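# Seat flat cable end in empty connector and latch it

## Task

Insert the loose end of the flat ribbon cable fully into the connector that is currently empty and close that connector's latch, while the cable's opposite end stays seated and latched in the other connector.

## Robot and tools

Robot and scene. Two yam_ultra arms, left_arm and right_arm, each ending in a two-finger parallel gripper. The scene frame has its origin at table-top height, halfway between the arms' nominal bases. +x points out over the table, +z points up, and +y points toward left_arm. Image left and right do not match the arm names. The calibrated bases are left_arm at (-0.044, +0.307, +0.023) m and right_arm at (-0.039, -0.251, +0.028) m. On each gripper the fingers point along its own +z and open and close along its own y. end_effector_position is the point between the finger pads, roughly 1 cm behind the tips.

execute_actions(actions, cameras). actions is a list of actions, run in sequence. Each action is a table of 1 to 15 rows, and each row lasts 1/30 s. A short table repeats its final row until 15 steps are filled. Every row is one flat list of 14 numbers in [-1, 1] covering both arms: left_arm dx, dy, dz, rx, ry, rz, opening, then right_arm dx, dy, dz, rx, ry, rz, opening. The six pose numbers are offsets, not poses. They are measured along the arm's Hand target axes, from the Hand target as it stood when that action began. Within one action every row counts from that same start, but the next action or call starts from the new Hand target, so sending the same offset again moves the arm further. Scale: 1.0 equals 0.6 m of translation or 180 degrees of rotation. rx, ry and rz together form a single rotation vector. opening is absolute: +1 is fully open (0.094 m) and -1 is closed. Always send the opening you want, because 0 is a real command (half open). To hold an arm still, send 0 for its six pose numbers; this also requests its Hand target again. cameras is a list of camera names, ["all"], or []. Images come back only when actions is empty or cameras asks for them.

move(target, speed, blend, opening_speed, grip_force, blocking, cameras). target is either one 14-number row laid out as above, or a list of up to 15 such rows. Every row is an offset from the Hand targets at the start of the call, never from the previous row. Paths are straight lines that finish together and are capped at 10 s. speed is the top path speed in m/s, from 0.002 to 2.9, default 0.25; rotation is limited to twice that number in rad/s. Give one value, or one per target. blend is the corner rounding in m, with 0 meaning stop at each target. opening_speed is the rate of change of the opening, per second on the -1 to +1 scale, at least 0.2. grip_force is the per-pad limit in newtons, 10 to 50. It can be given per arm and stays in effect until changed; low values close the fingers slowly. blocking=false returns after about 0.5 s while the motion carries on. The result adds a "move:" line giving the ending (done, off_target, moving, held, fault) and any limits. done means the arm rests within 10 mm and 2 degrees of its target. limits=paced means the command was clipped; limits=held means a check withheld steps. Neither done nor off_target tells you whether the gripper is touching anything.

wait(seconds): 0 to 3600 s, sends nothing new, and returns early if a running move finishes. stop(): brakes a running move. zoom_image(camera, region): region is [x0, y0, x1, y1] in pixels of that camera's latest image, at most 504 by 504. read_manual(section): returns only licence text. finished_scene(scene): the current scene number; ends the scene and cannot be undone.

Cameras: cam_high, cam_face, cam_latch, cam_slot, cam_left_wrist, cam_right_wrist, each 896x504. Calibrations are supplied, but the real poses may differ by a few degrees and millimetres.

Results. end_effector_position (m) and end_effector_quat_wxyz are in the scene frame and may be off by a few cm. Hand target is the last commanded pose after clipping, and the next offsets start from it. Tool commands lists the current opening commands. grip_measured is the measured finger opening on the command scale; it reads slightly wide when empty and does not show the moment of contact. The last Joint positions entry is the opening in metres. Joint velocities may read "within noise". Joint torques have offsets; joints 1 to 3 wrap at ±28 N m. MOTOR HOT appears at 75 °C. At 90 °C a fault folds that arm and disables it, and at 100 °C the arm collapses.

Control behaviour. In each step the commanded orientation is clipped to within 40 degrees of the current one. Friction and weight can leave the gripper a few cm short of its target. If so, send the remaining distance as a new offset; waiting will not close the gap. A gripper pressing on something keeps pressing until you command its target back behind it.

Things to avoid. Keep contact speeds low and do not aim far past the point of contact. Do not let the arms, grippers or wrist cameras hit each other, and never close one gripper on the other arm's fingers. Do not route a path close to an arm's own base, because the elbow can whip around. Avoid strain on the wrist-camera cables. Do not let go of parts while they are moving, and never let anything fall or leave the table. Close slowly on the delicate cable. Avoid long stretched-out holds that heat the motors.

Each tool is called after "Request:" as name(argument=value, ...) on one line, values as JSON.

## Session

Request:
execute_actions(actions=[])

Scene clock: 0.00 s.
left_arm: end_effector_position=(+0.1837, +0.2745, +0.2428) grip_measured=+1.000 end_effector_quat_wxyz=(+0.639, -0.002, +0.742, -0.205) | right_arm: end_effector_position=(+0.1329, -0.4462, +0.1635) grip_measured=+1.000 end_effector_quat_wxyz=(+0.536, +0.175, +0.817, -0.118)
Joint positions: left_arm=[0.377 0.115 0.273 -0.284 0.649 -0.237 0.094] | right_arm=[-1.431 0.738 0.315 -0.237 -0.867 -0.541 0.094]
Joint velocities: within noise
Joint torques (N m): no reading
Heat: left arm: 30 °C; right arm: 34 °C.
Hand target: left_arm +0.1826, +0.2739, +0.2506; +0.647, +0.003, +0.736, -0.202 | right_arm +0.1341, -0.4460, +0.1687; +0.541, +0.170, +0.815, -0.120
Tool commands: left_gripper/opening=+1.0 right_gripper/opening=+1.0

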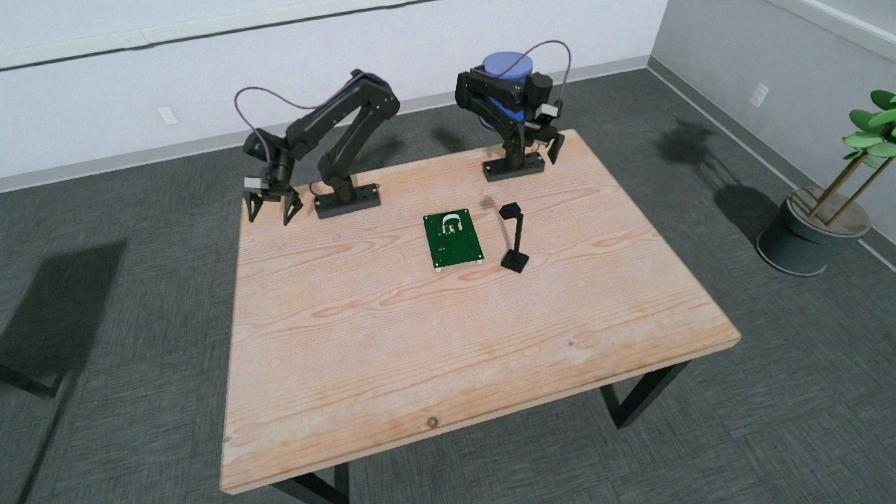

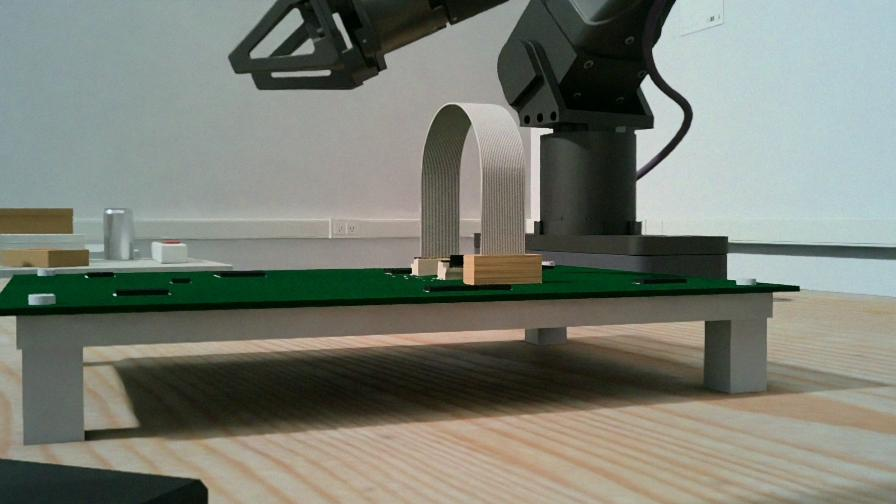

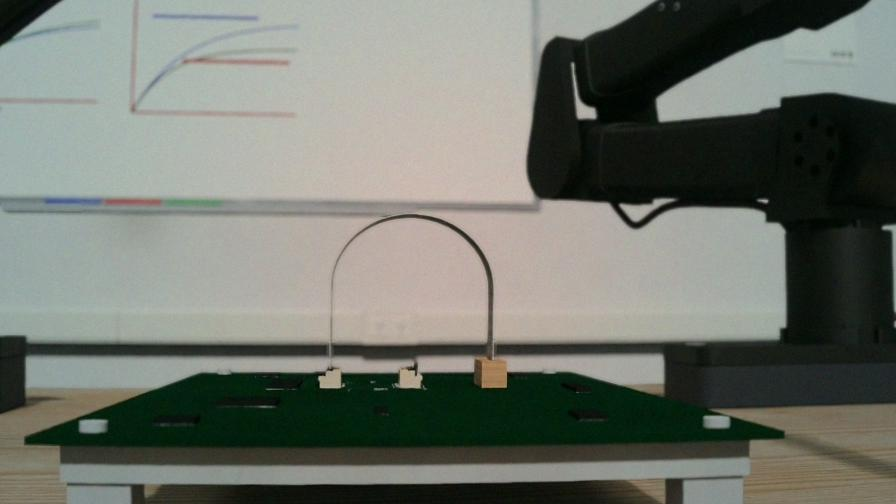

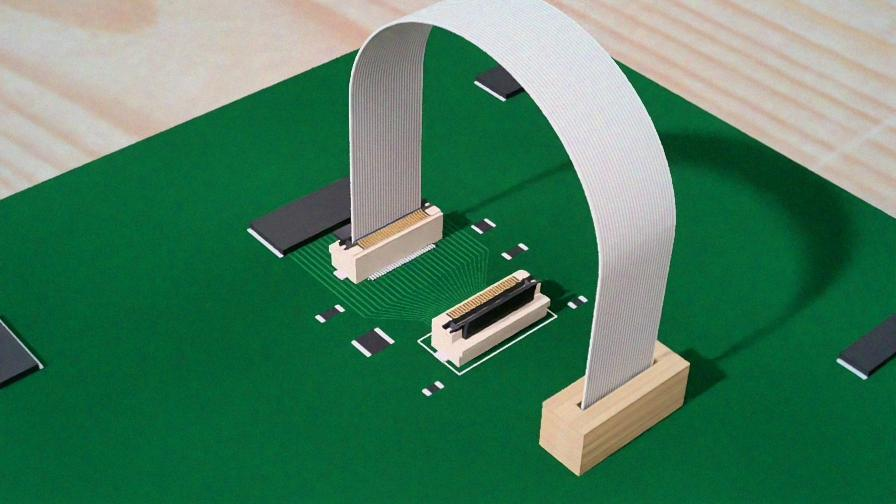

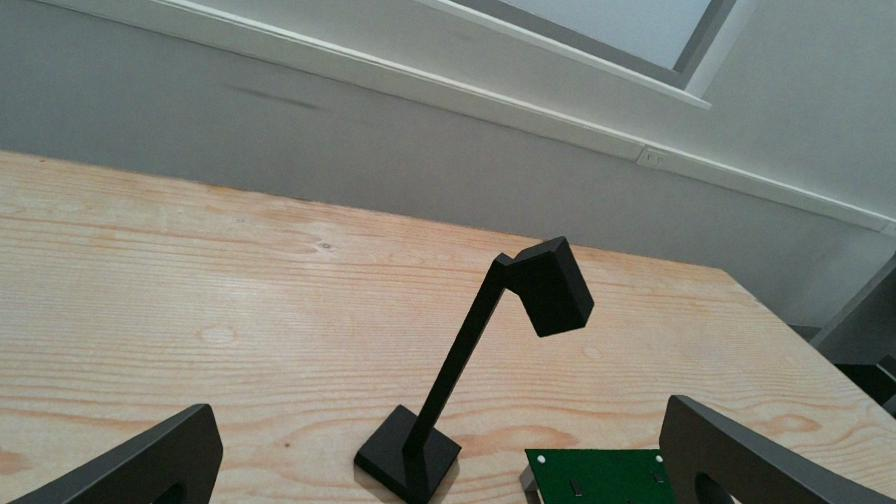

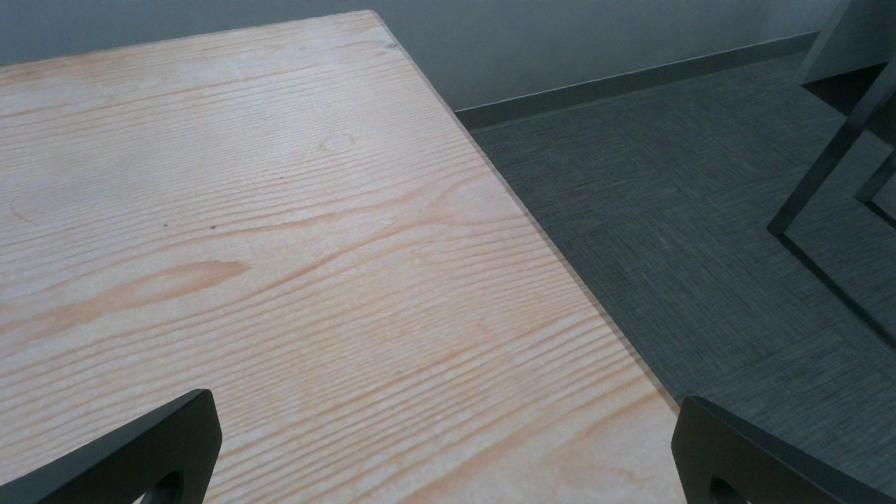

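Request:
zoom_image(camera="cam_slot", region=[310, 180, 600, 400])

Request:
zoom_image(camera="cam_slot", region=[500, 320, 720, 490])

Request:
zoom_image(camera="cam_latch", region=[290, 190, 540, 410])

Request:
zoom_image(camera="cam_face", region=[380, 90, 580, 300])

Request:
zoom_image(camera="cam_high", region=[400, 180, 560, 290])

Scaled by 1.738 from the camera's image (finer frame: 1280x720).

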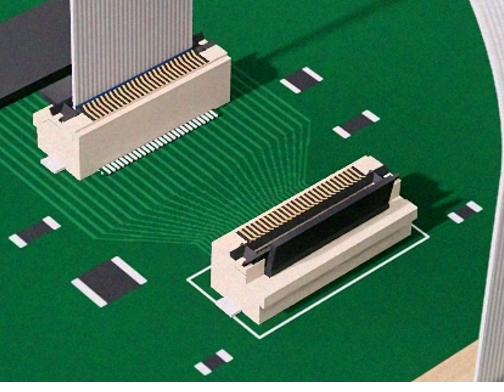

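Scaled by 2.291 from the camera's image (finer frame: 1280x720).

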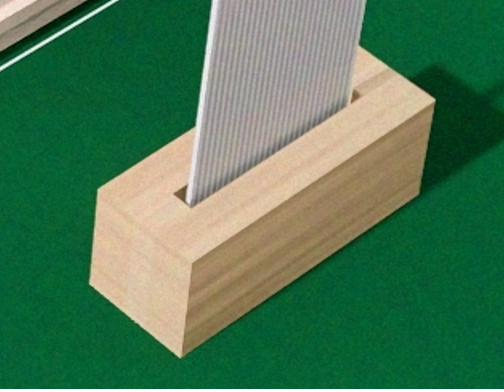

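Scaled by 2.016 from the camera's image (finer frame: 1280x720).

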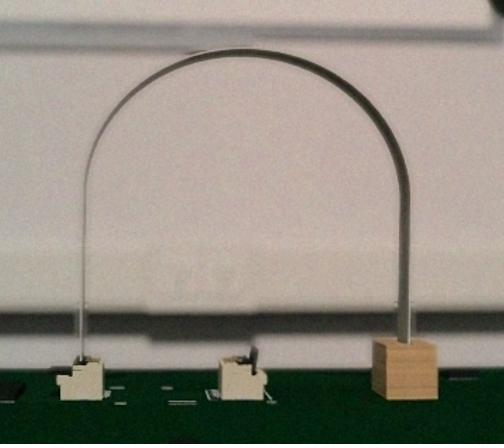

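Scaled by 2.400 from the camera's image (finer frame: 1280x720).

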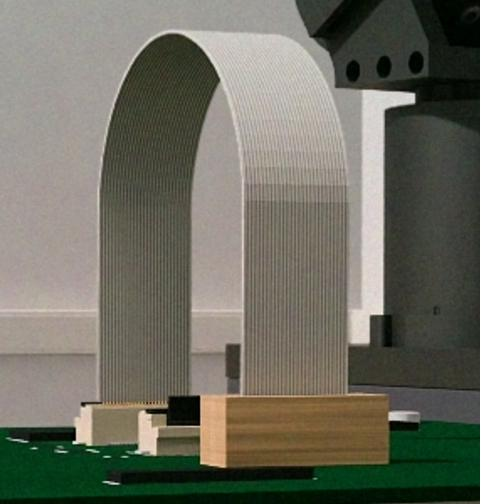

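Scaled by 3.150 from the camera's image (finer frame: 1280x720).

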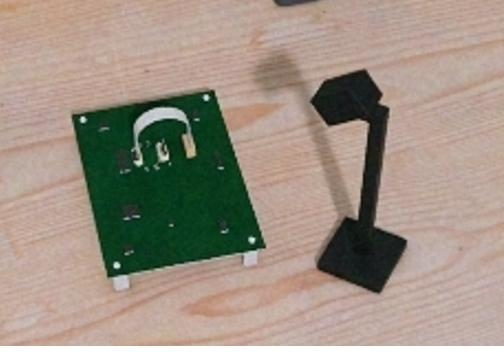

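Request:
zoom_image(camera="cam_latch", region=[300, 330, 440, 400])

Request:
zoom_image(camera="cam_slot", region=[410, 250, 570, 380])

Request:
zoom_image(camera="cam_slot", region=[310, 170, 470, 300])

Request:
zoom_image(camera="cam_face", region=[400, 235, 560, 295])

Scaled by 3.600 from the camera's image (finer frame: 1280x720).

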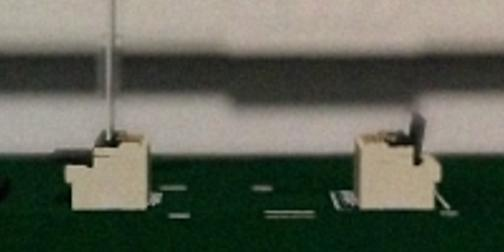

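Scaled by 3.150 from the camera's image (finer frame: 1280x720).

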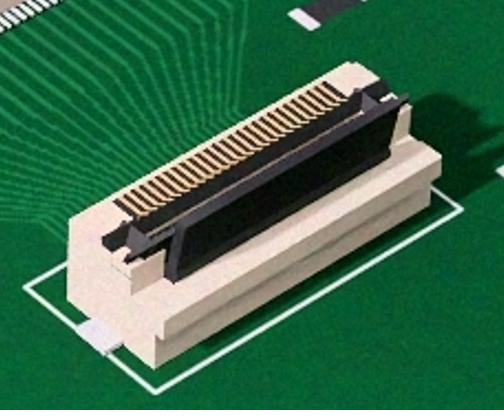

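Scaled by 3.150 from the camera's image (finer frame: 1280x720).

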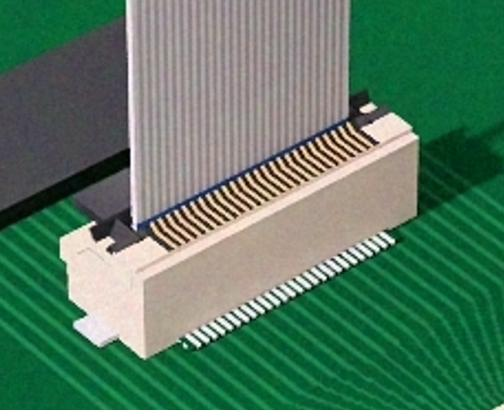

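Scaled by 3.150 from the camera's image (finer frame: 1280x720).

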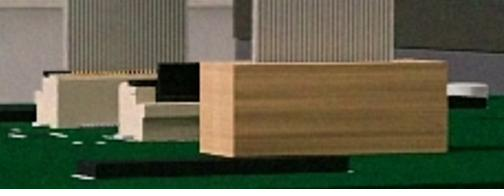

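Request:
move(target=[0.3163,-0.2912,0.0263,-0.0909,0.1562,0.0685,-0.5,0,0,0,0,0,0,1], speed=0.3, cameras=["cam_face","cam_latch","cam_slot","cam_left_wrist"])

Scene clock: 22.20 s.
left_arm: end_effector_position=(+0.1160, +0.0665, +0.1089) grip_measured=-0.498 end_effector_quat_wxyz=(+0.448, +0.050, +0.893, -0.015) | right_arm: end_effector_position=(+0.1329, -0.4462, +0.1635) grip_measured=+1.000 end_effector_quat_wxyz=(+0.536, +0.175, +0.817, -0.118)
Joint positions: left_arm=[-1.475 1.465 0.736 -0.64 -0.913 -1.296 0.024] | right_arm=[-1.431 0.738 0.315 -0.237 -0.867 -0.541 0.094]
Joint torques (N m): left_arm=[0.03 -3.89 9.88 0.43 -0.74 -0.12] | right_arm=[-0.13 -0.51 8.92 1.39 -0.48 -0.01]
Heat: left arm: 31 °C; right arm: 35 °C.
Hand target: left_arm +0.1201, +0.0601, +0.1196; +0.461, +0.039, +0.886, -0.020 | right_arm +0.1341, -0.4460, +0.1687; +0.541, +0.170, +0.815, -0.120
Off the commanded pose: left_arm 0.013 m, 2 deg | right_arm 0.005 m, 1 deg.
move: off_target (left_arm)
cam_left_wrist: T_world_to_cam=[[-0.11872, -0.99255, -0.02726, 0.08219], [-0.86629, 0.11696, -0.48566, 0.18476], [0.48523, -0.03404, -0.87372, 0.13516]] pos_world=[0.10423, 0.06457, 0.21007]

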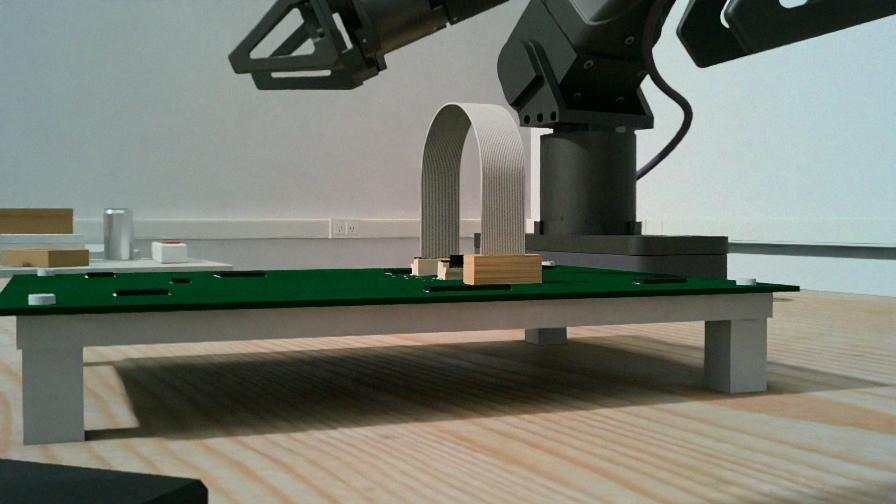

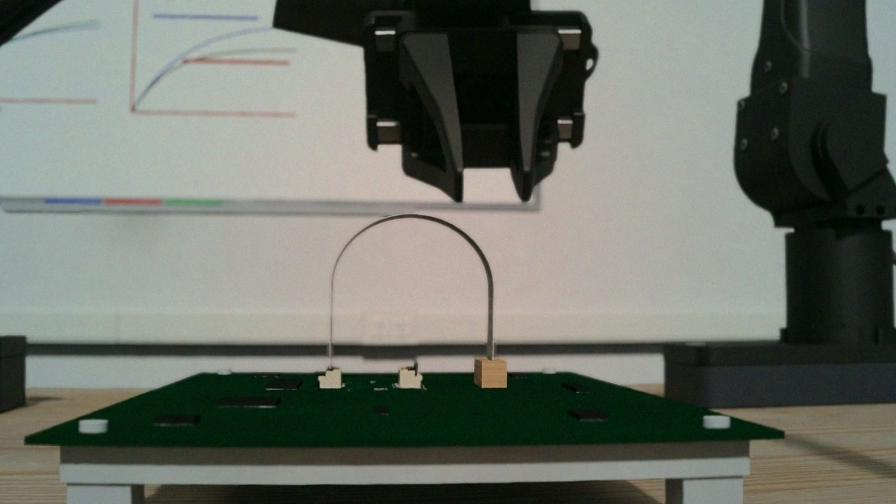

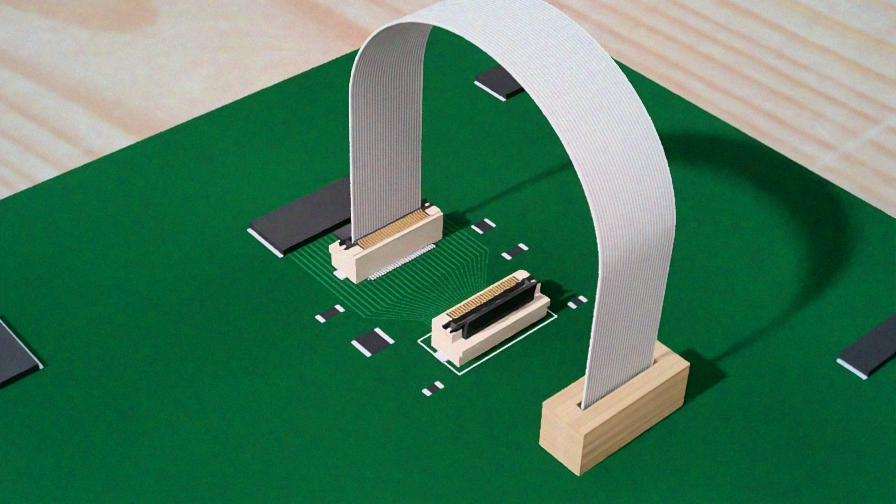

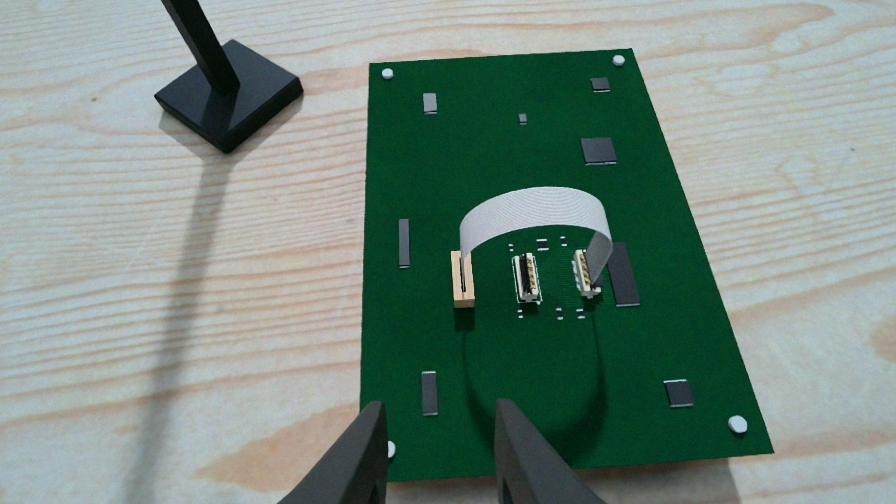

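Request:
move(target=[0.0128,-0.0190,0.0802,-0.0068,-0.0917,-0.0048,-0.5,0,0,0,0,0,0,1], speed=0.2, cameras=["cam_face","cam_latch","cam_slot","cam_left_wrist"])

Scene clock: 33.83 s.
left_arm: end_effector_position=(+0.1508, +0.0402, +0.0829) grip_measured=-0.498 end_effector_quat_wxyz=(+0.572, +0.028, +0.819, -0.027) | right_arm: end_effector_position=(+0.1329, -0.4462, +0.1635) grip_measured=+1.000 end_effector_quat_wxyz=(+0.536, +0.175, +0.817, -0.118)
Joint positions: left_arm=[-1.443 1.736 0.618 -0.004 -1.18 -1.103 0.024] | right_arm=[-1.431 0.738 0.315 -0.237 -0.867 -0.541 0.094]
Joint torques (N m): left_arm=[0.35 -5.87 4.29 1 -0.77 0.02] | right_arm=[-0.09 -0.46 8.87 1.37 -0.47 -0.01]
Heat: left arm: 31 °C; right arm: 35 °C.
Hand target: left_arm +0.1540, +0.0458, +0.0857; +0.584, +0.024, +0.811, -0.019 | right_arm +0.1341, -0.4460, +0.1687; +0.541, +0.170, +0.815, -0.120
Off the commanded pose: left_arm 0.007 m, 2 deg | right_arm 0.005 m, 1 deg.
move: done
cam_left_wrist: T_world_to_cam=[[-0.08941, -0.99599, -0.00232, 0.0532], [-0.69393, 0.06396, -0.7172, 0.20072], [0.71447, -0.06251, -0.69686, 0.04656]] pos_world=[0.11078, 0.04306, 0.17653]

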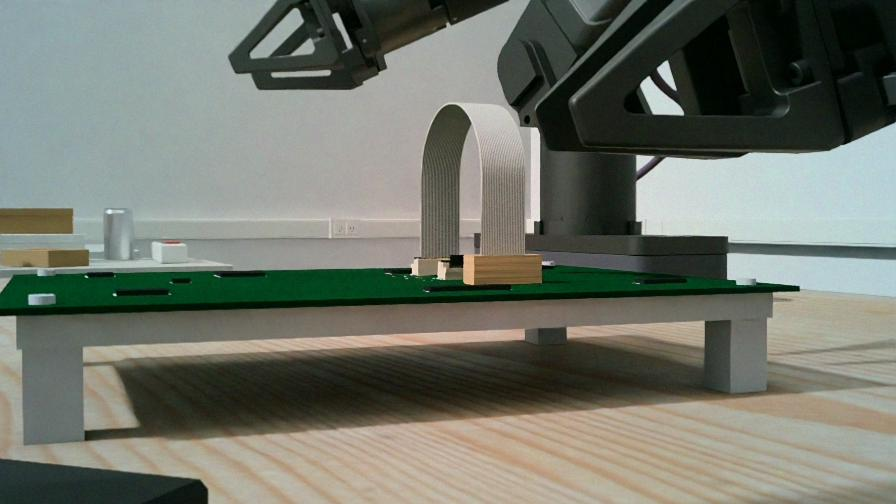

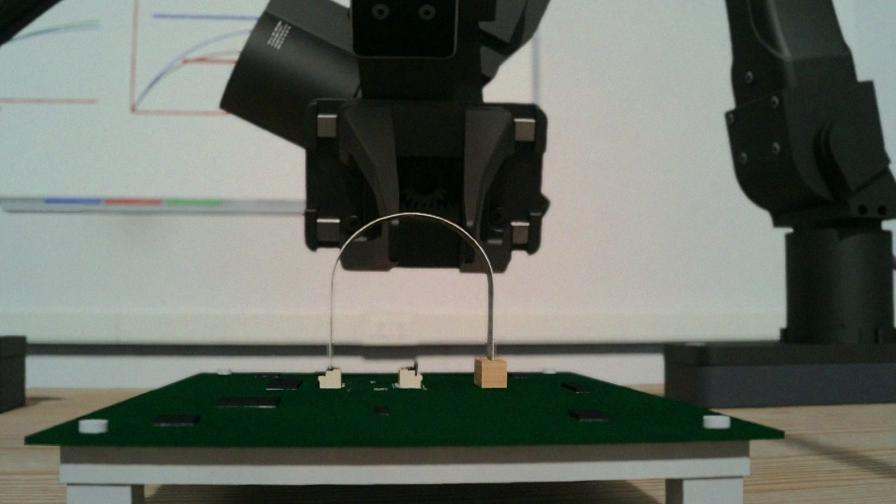

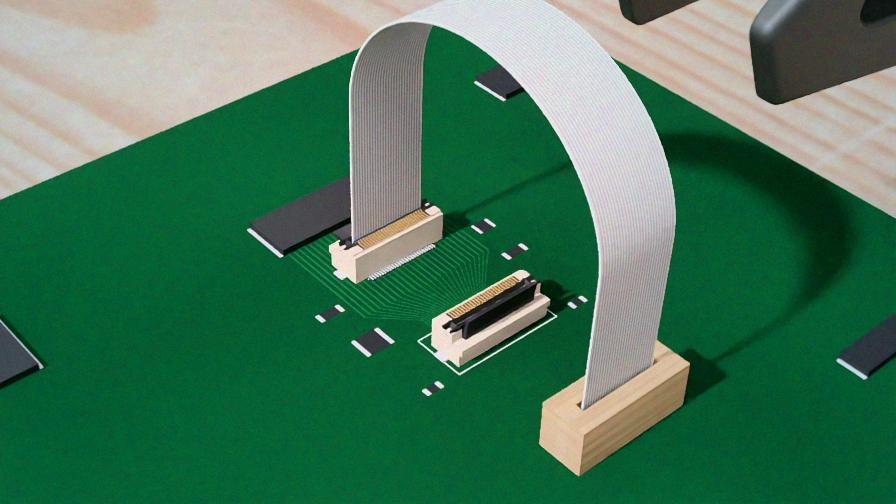

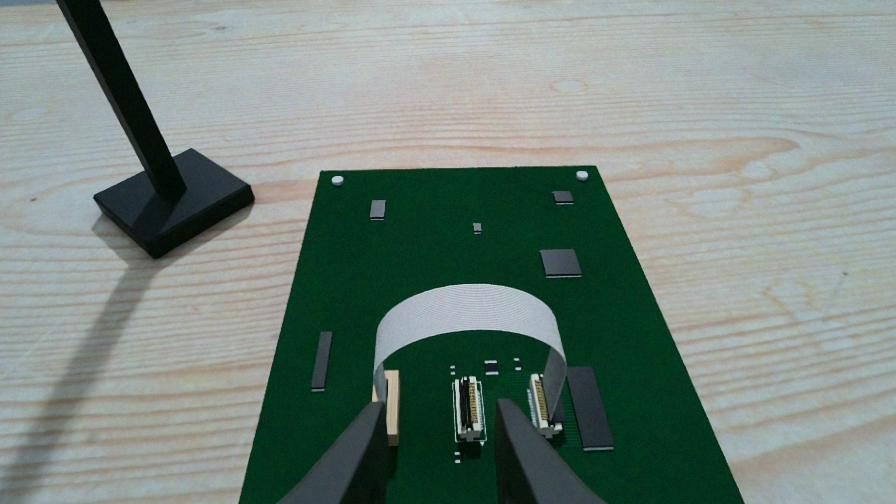

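Request:
move(target=[0.0162,0.0213,0.0042,-0.003,0,-0.001,-0.5,0,0,0,0,0,0,1], speed=0.15, cameras=["cam_face","cam_latch","cam_slot","cam_left_wrist"])

Scene clock: 37.63 s.
left_arm: end_effector_position=(+0.1513, +0.0528, +0.0745) grip_measured=-0.498 end_effector_quat_wxyz=(+0.574, +0.026, +0.818, -0.023) | right_arm: end_effector_position=(+0.1329, -0.4462, +0.1635) grip_measured=+1.000 end_effector_quat_wxyz=(+0.536, +0.175, +0.817, -0.118)
Joint positions: left_arm=[-1.437 1.736 0.563 0.048 -1.183 -1.103 0.024] | right_arm=[-1.431 0.738 0.315 -0.237 -0.867 -0.541 0.094]
Joint torques (N m): left_arm=[0.38 -5.09 4.12 0.99 -0.75 -0.03] | right_arm=[-0.08 -0.49 8.92 1.37 -0.46 0]
Heat: left arm: 30 °C; right arm: 35 °C.
Hand target: left_arm +0.1541, +0.0585, +0.0756; +0.584, +0.020, +0.811, -0.016 | right_arm +0.1341, -0.4460, +0.1687; +0.541, +0.170, +0.815, -0.120
Off the commanded pose: left_arm 0.006 m, 2 deg | right_arm 0.005 m, 1 deg.
move: done
cam_left_wrist: T_world_to_cam=[[-0.08271, -0.99656, -0.00583, 0.0651], [-0.69263, 0.06169, -0.71865, 0.19428], [0.71654, -0.0554, -0.69535, 0.04044]] pos_world=[0.11097, 0.05513, 0.16812]

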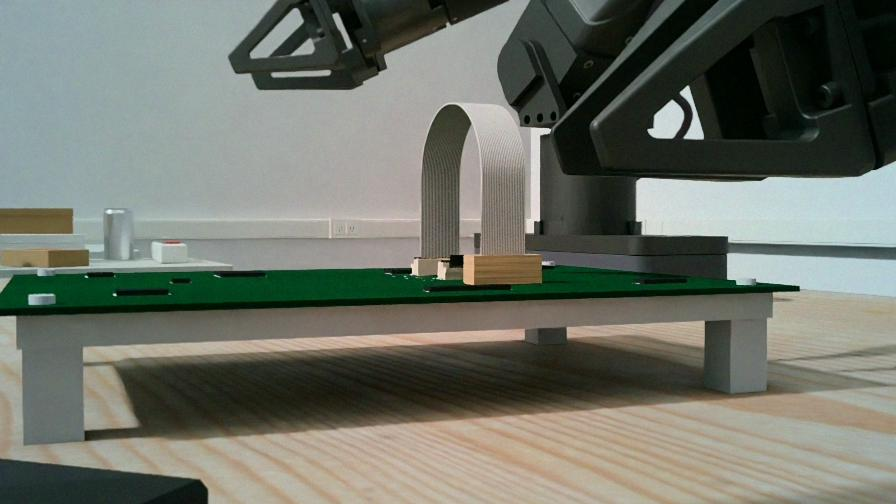

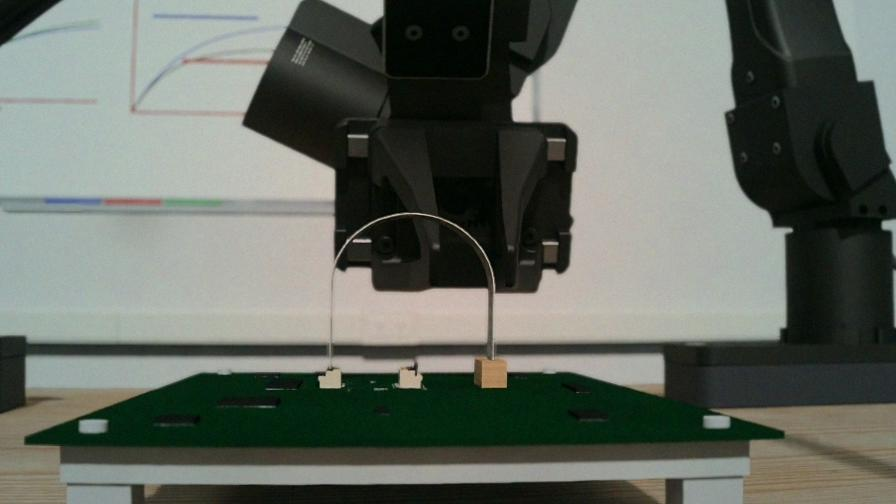

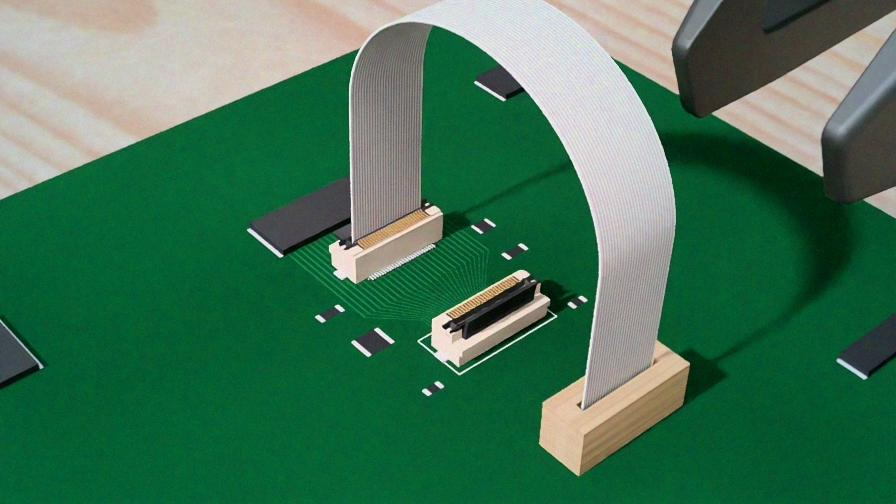

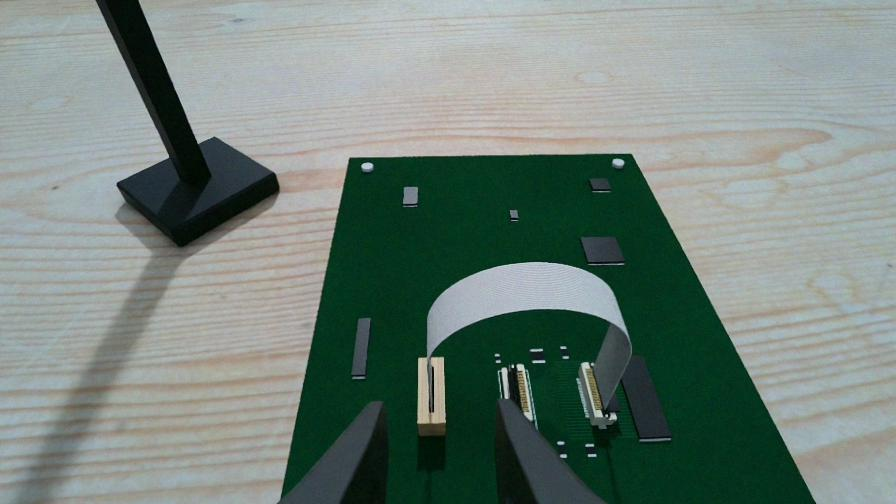

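Request:
zoom_image(camera="cam_left_wrist", region=[340, 250, 680, 450])

Request:
zoom_image(camera="cam_latch", region=[310, 200, 600, 400])

Scaled by 1.482 from the camera's image (finer frame: 1280x720).

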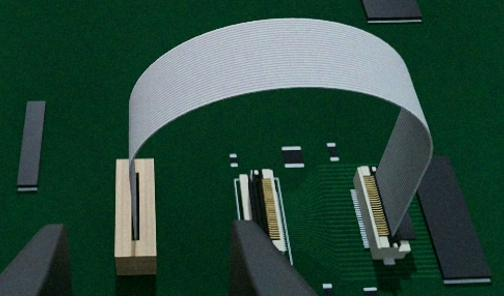

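Scaled by 1.738 from the camera's image (finer frame: 1280x720).

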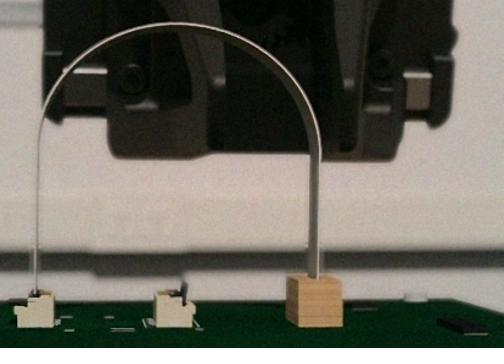

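Request:
zoom_image(camera="cam_latch", region=[330, 110, 590, 310])

Request:
zoom_image(camera="cam_face", region=[420, 60, 720, 290])

Scaled by 1.938 from the camera's image (finer frame: 1280x720).

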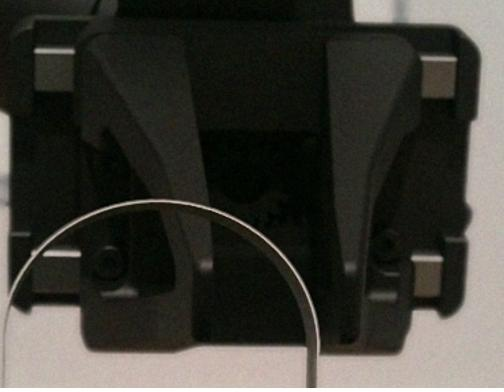

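Scaled by 1.680 from the camera's image (finer frame: 1280x720).

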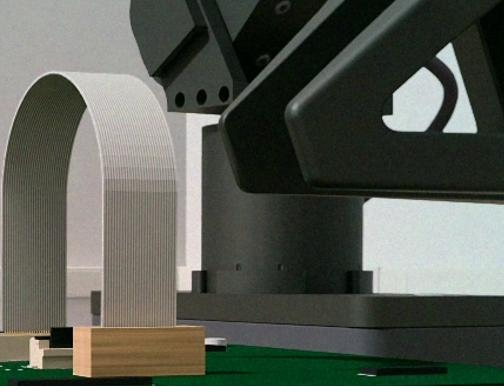

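Request:
move(target=[[0.0252,0.0047,0.0058,0,0,0,-0.5,0,0,0,0,0,0,1],[0.0094,0.0037,0.0535,0,0,0,-0.5,0,0,0,0,0,0,1]], speed=0.1, blend=0.005, cameras=["cam_face","cam_latch","cam_slot","cam_left_wrist"])

Scene clock: 52.87 s.
left_arm: end_effector_position=(+0.1812, +0.0539, +0.0629) grip_measured=-0.498 end_effector_quat_wxyz=(+0.581, +0.021, +0.813, -0.024) | right_arm: end_effector_position=(+0.1329, -0.4462, +0.1635) grip_measured=+1.000 end_effector_quat_wxyz=(+0.536, +0.175, +0.817, -0.118)
Joint positions: left_arm=[-1.322 1.818 0.498 0.438 -1.14 -0.85 0.024] | right_arm=[-1.431 0.738 0.315 -0.237 -0.867 -0.541 0.094]
Joint torques (N m): left_arm=[0.5 -5.09 3.64 1.31 -0.49 0.04] | right_arm=[-0.12 -0.42 8.92 1.37 -0.47 0]
Heat: left arm: 30 °C; right arm: 35 °C.
Hand target: left_arm +0.1828, +0.0593, +0.0601; +0.584, +0.020, +0.811, -0.016 | right_arm +0.1341, -0.4460, +0.1687; +0.541, +0.170, +0.815, -0.120
Off the commanded pose: left_arm 0.006 m, 1 deg | right_arm 0.005 m, 1 deg.
move: done
cam_left_wrist: T_world_to_cam=[[-0.07507, -0.99718, 0.00087, 0.06688], [-0.67921, 0.05049, -0.7322, 0.20562], [0.73009, -0.05556, -0.68109, 0.0076]] pos_world=[0.13913, 0.05673, 0.15567]

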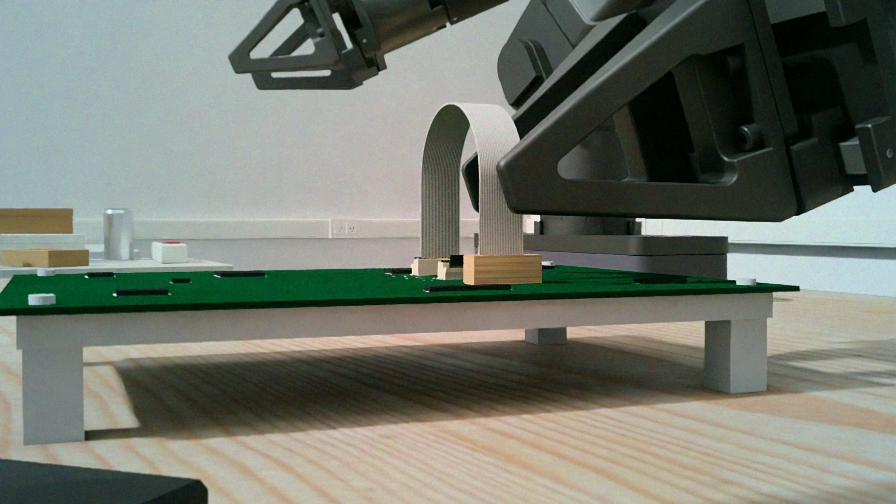

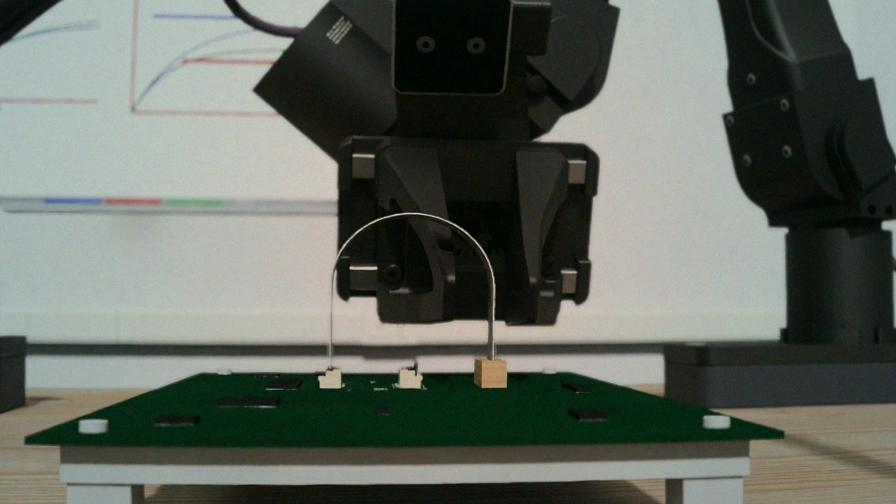

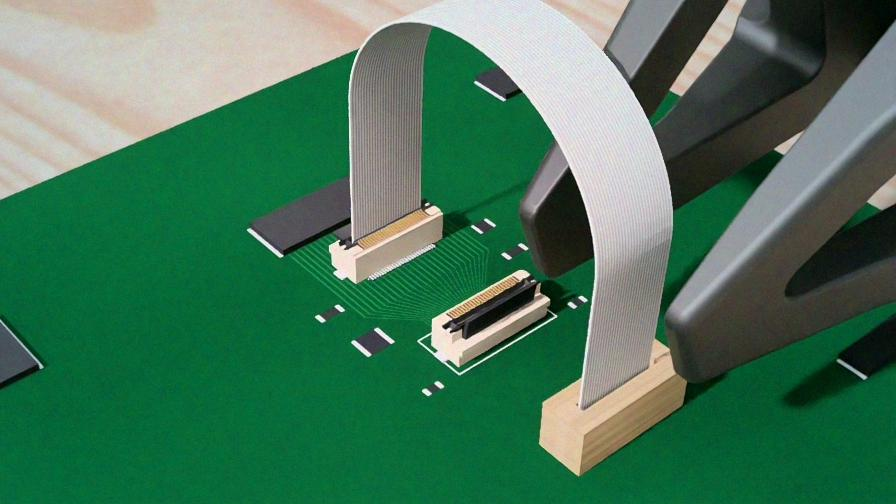

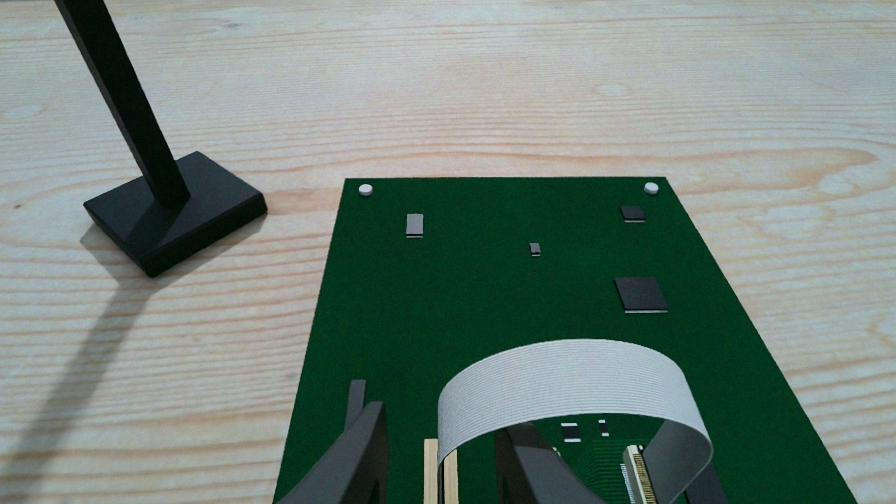

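Request:
move(target=[[0.0063,-0.0003,0.0073,0,0,0,-0.5,0,0,0,0,0,0,1],[0.0063,-0.0003,0.0073,0,0,0,-1,0,0,0,0,0,0,1]], speed=0.05, grip_force=20, cameras=["cam_face","cam_latch","cam_slot","cam_left_wrist"])

Scene clock: 58.03 s.
left_arm: end_effector_position=(+0.1847, +0.0531, +0.0586) grip_measured=-0.976 end_effector_quat_wxyz=(+0.582, +0.019, +0.812, -0.026) | right_arm: end_effector_position=(+0.1329, -0.4462, +0.1635) grip_measured=+1.000 end_effector_quat_wxyz=(+0.536, +0.175, +0.817, -0.118)
Joint positions: left_arm=[-1.309 1.848 0.495 0.496 -1.133 -0.828 0.001] | right_arm=[-1.431 0.738 0.315 -0.237 -0.867 -0.541 0.094]
Joint torques (N m): left_arm=[0.39 -5.16 3.41 1.29 -0.49 0.03] | right_arm=[-0.1 -0.5 8.87 1.37 -0.47 0]
Heat: left arm: 30 °C; right arm: 35 °C.
Hand target: left_arm +0.1857, +0.0588, +0.0552; +0.584, +0.020, +0.811, -0.016 | right_arm +0.1341, -0.4460, +0.1687; +0.541, +0.170, +0.815, -0.120
Off the commanded pose: left_arm 0.007 m, 1 deg | right_arm 0.005 m, 1 deg.
grip_force (N): 20, 20
move: done
cam_left_wrist: T_world_to_cam=[[-0.07401, -0.99724, 0.00504, 0.06586], [-0.67757, 0.04658, -0.73398, 0.20491], [0.73172, -0.05774, -0.67915, 0.00176]] pos_world=[0.14242, 0.05624, 0.15126]

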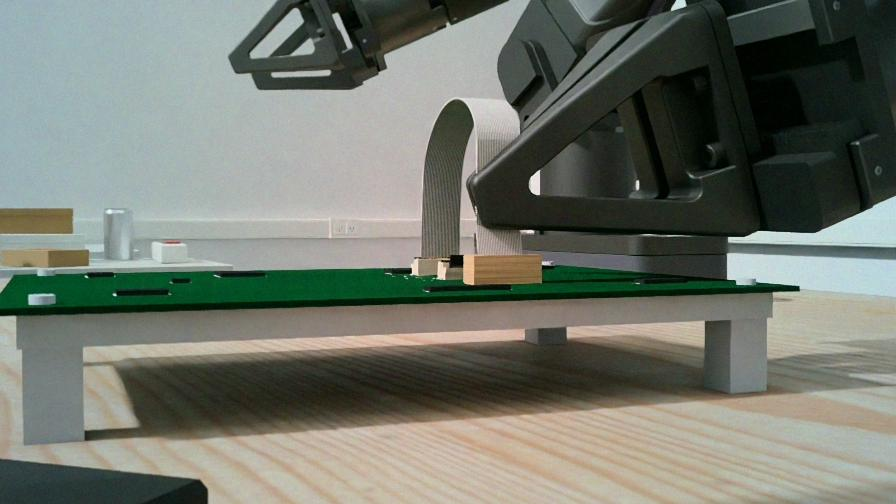

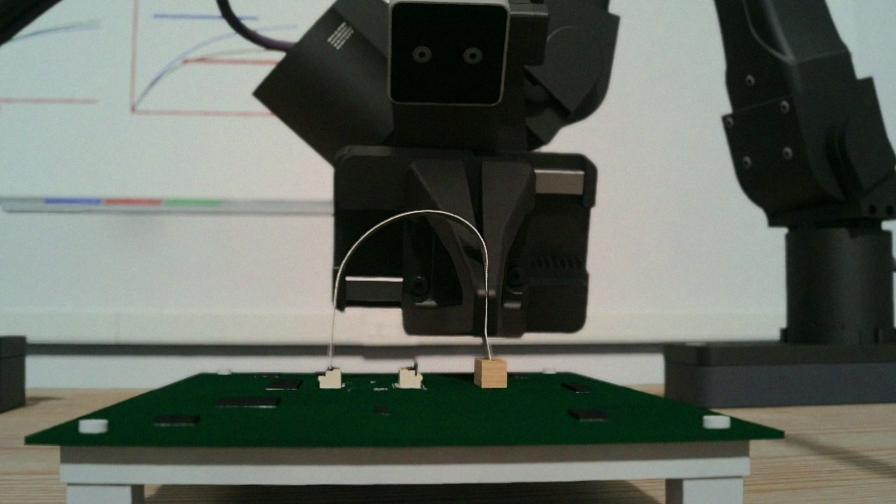

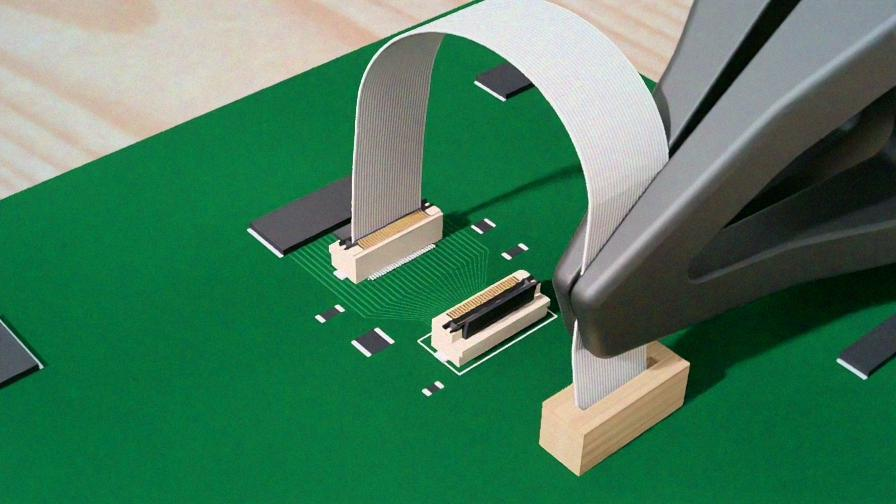

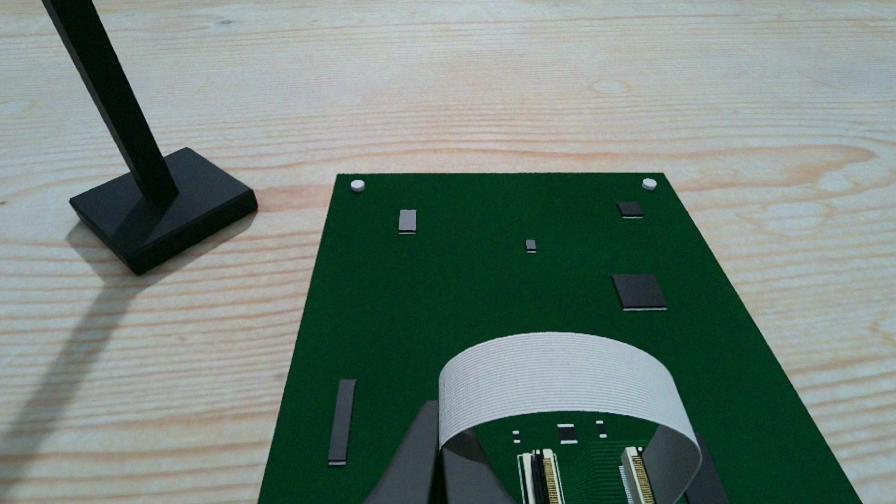

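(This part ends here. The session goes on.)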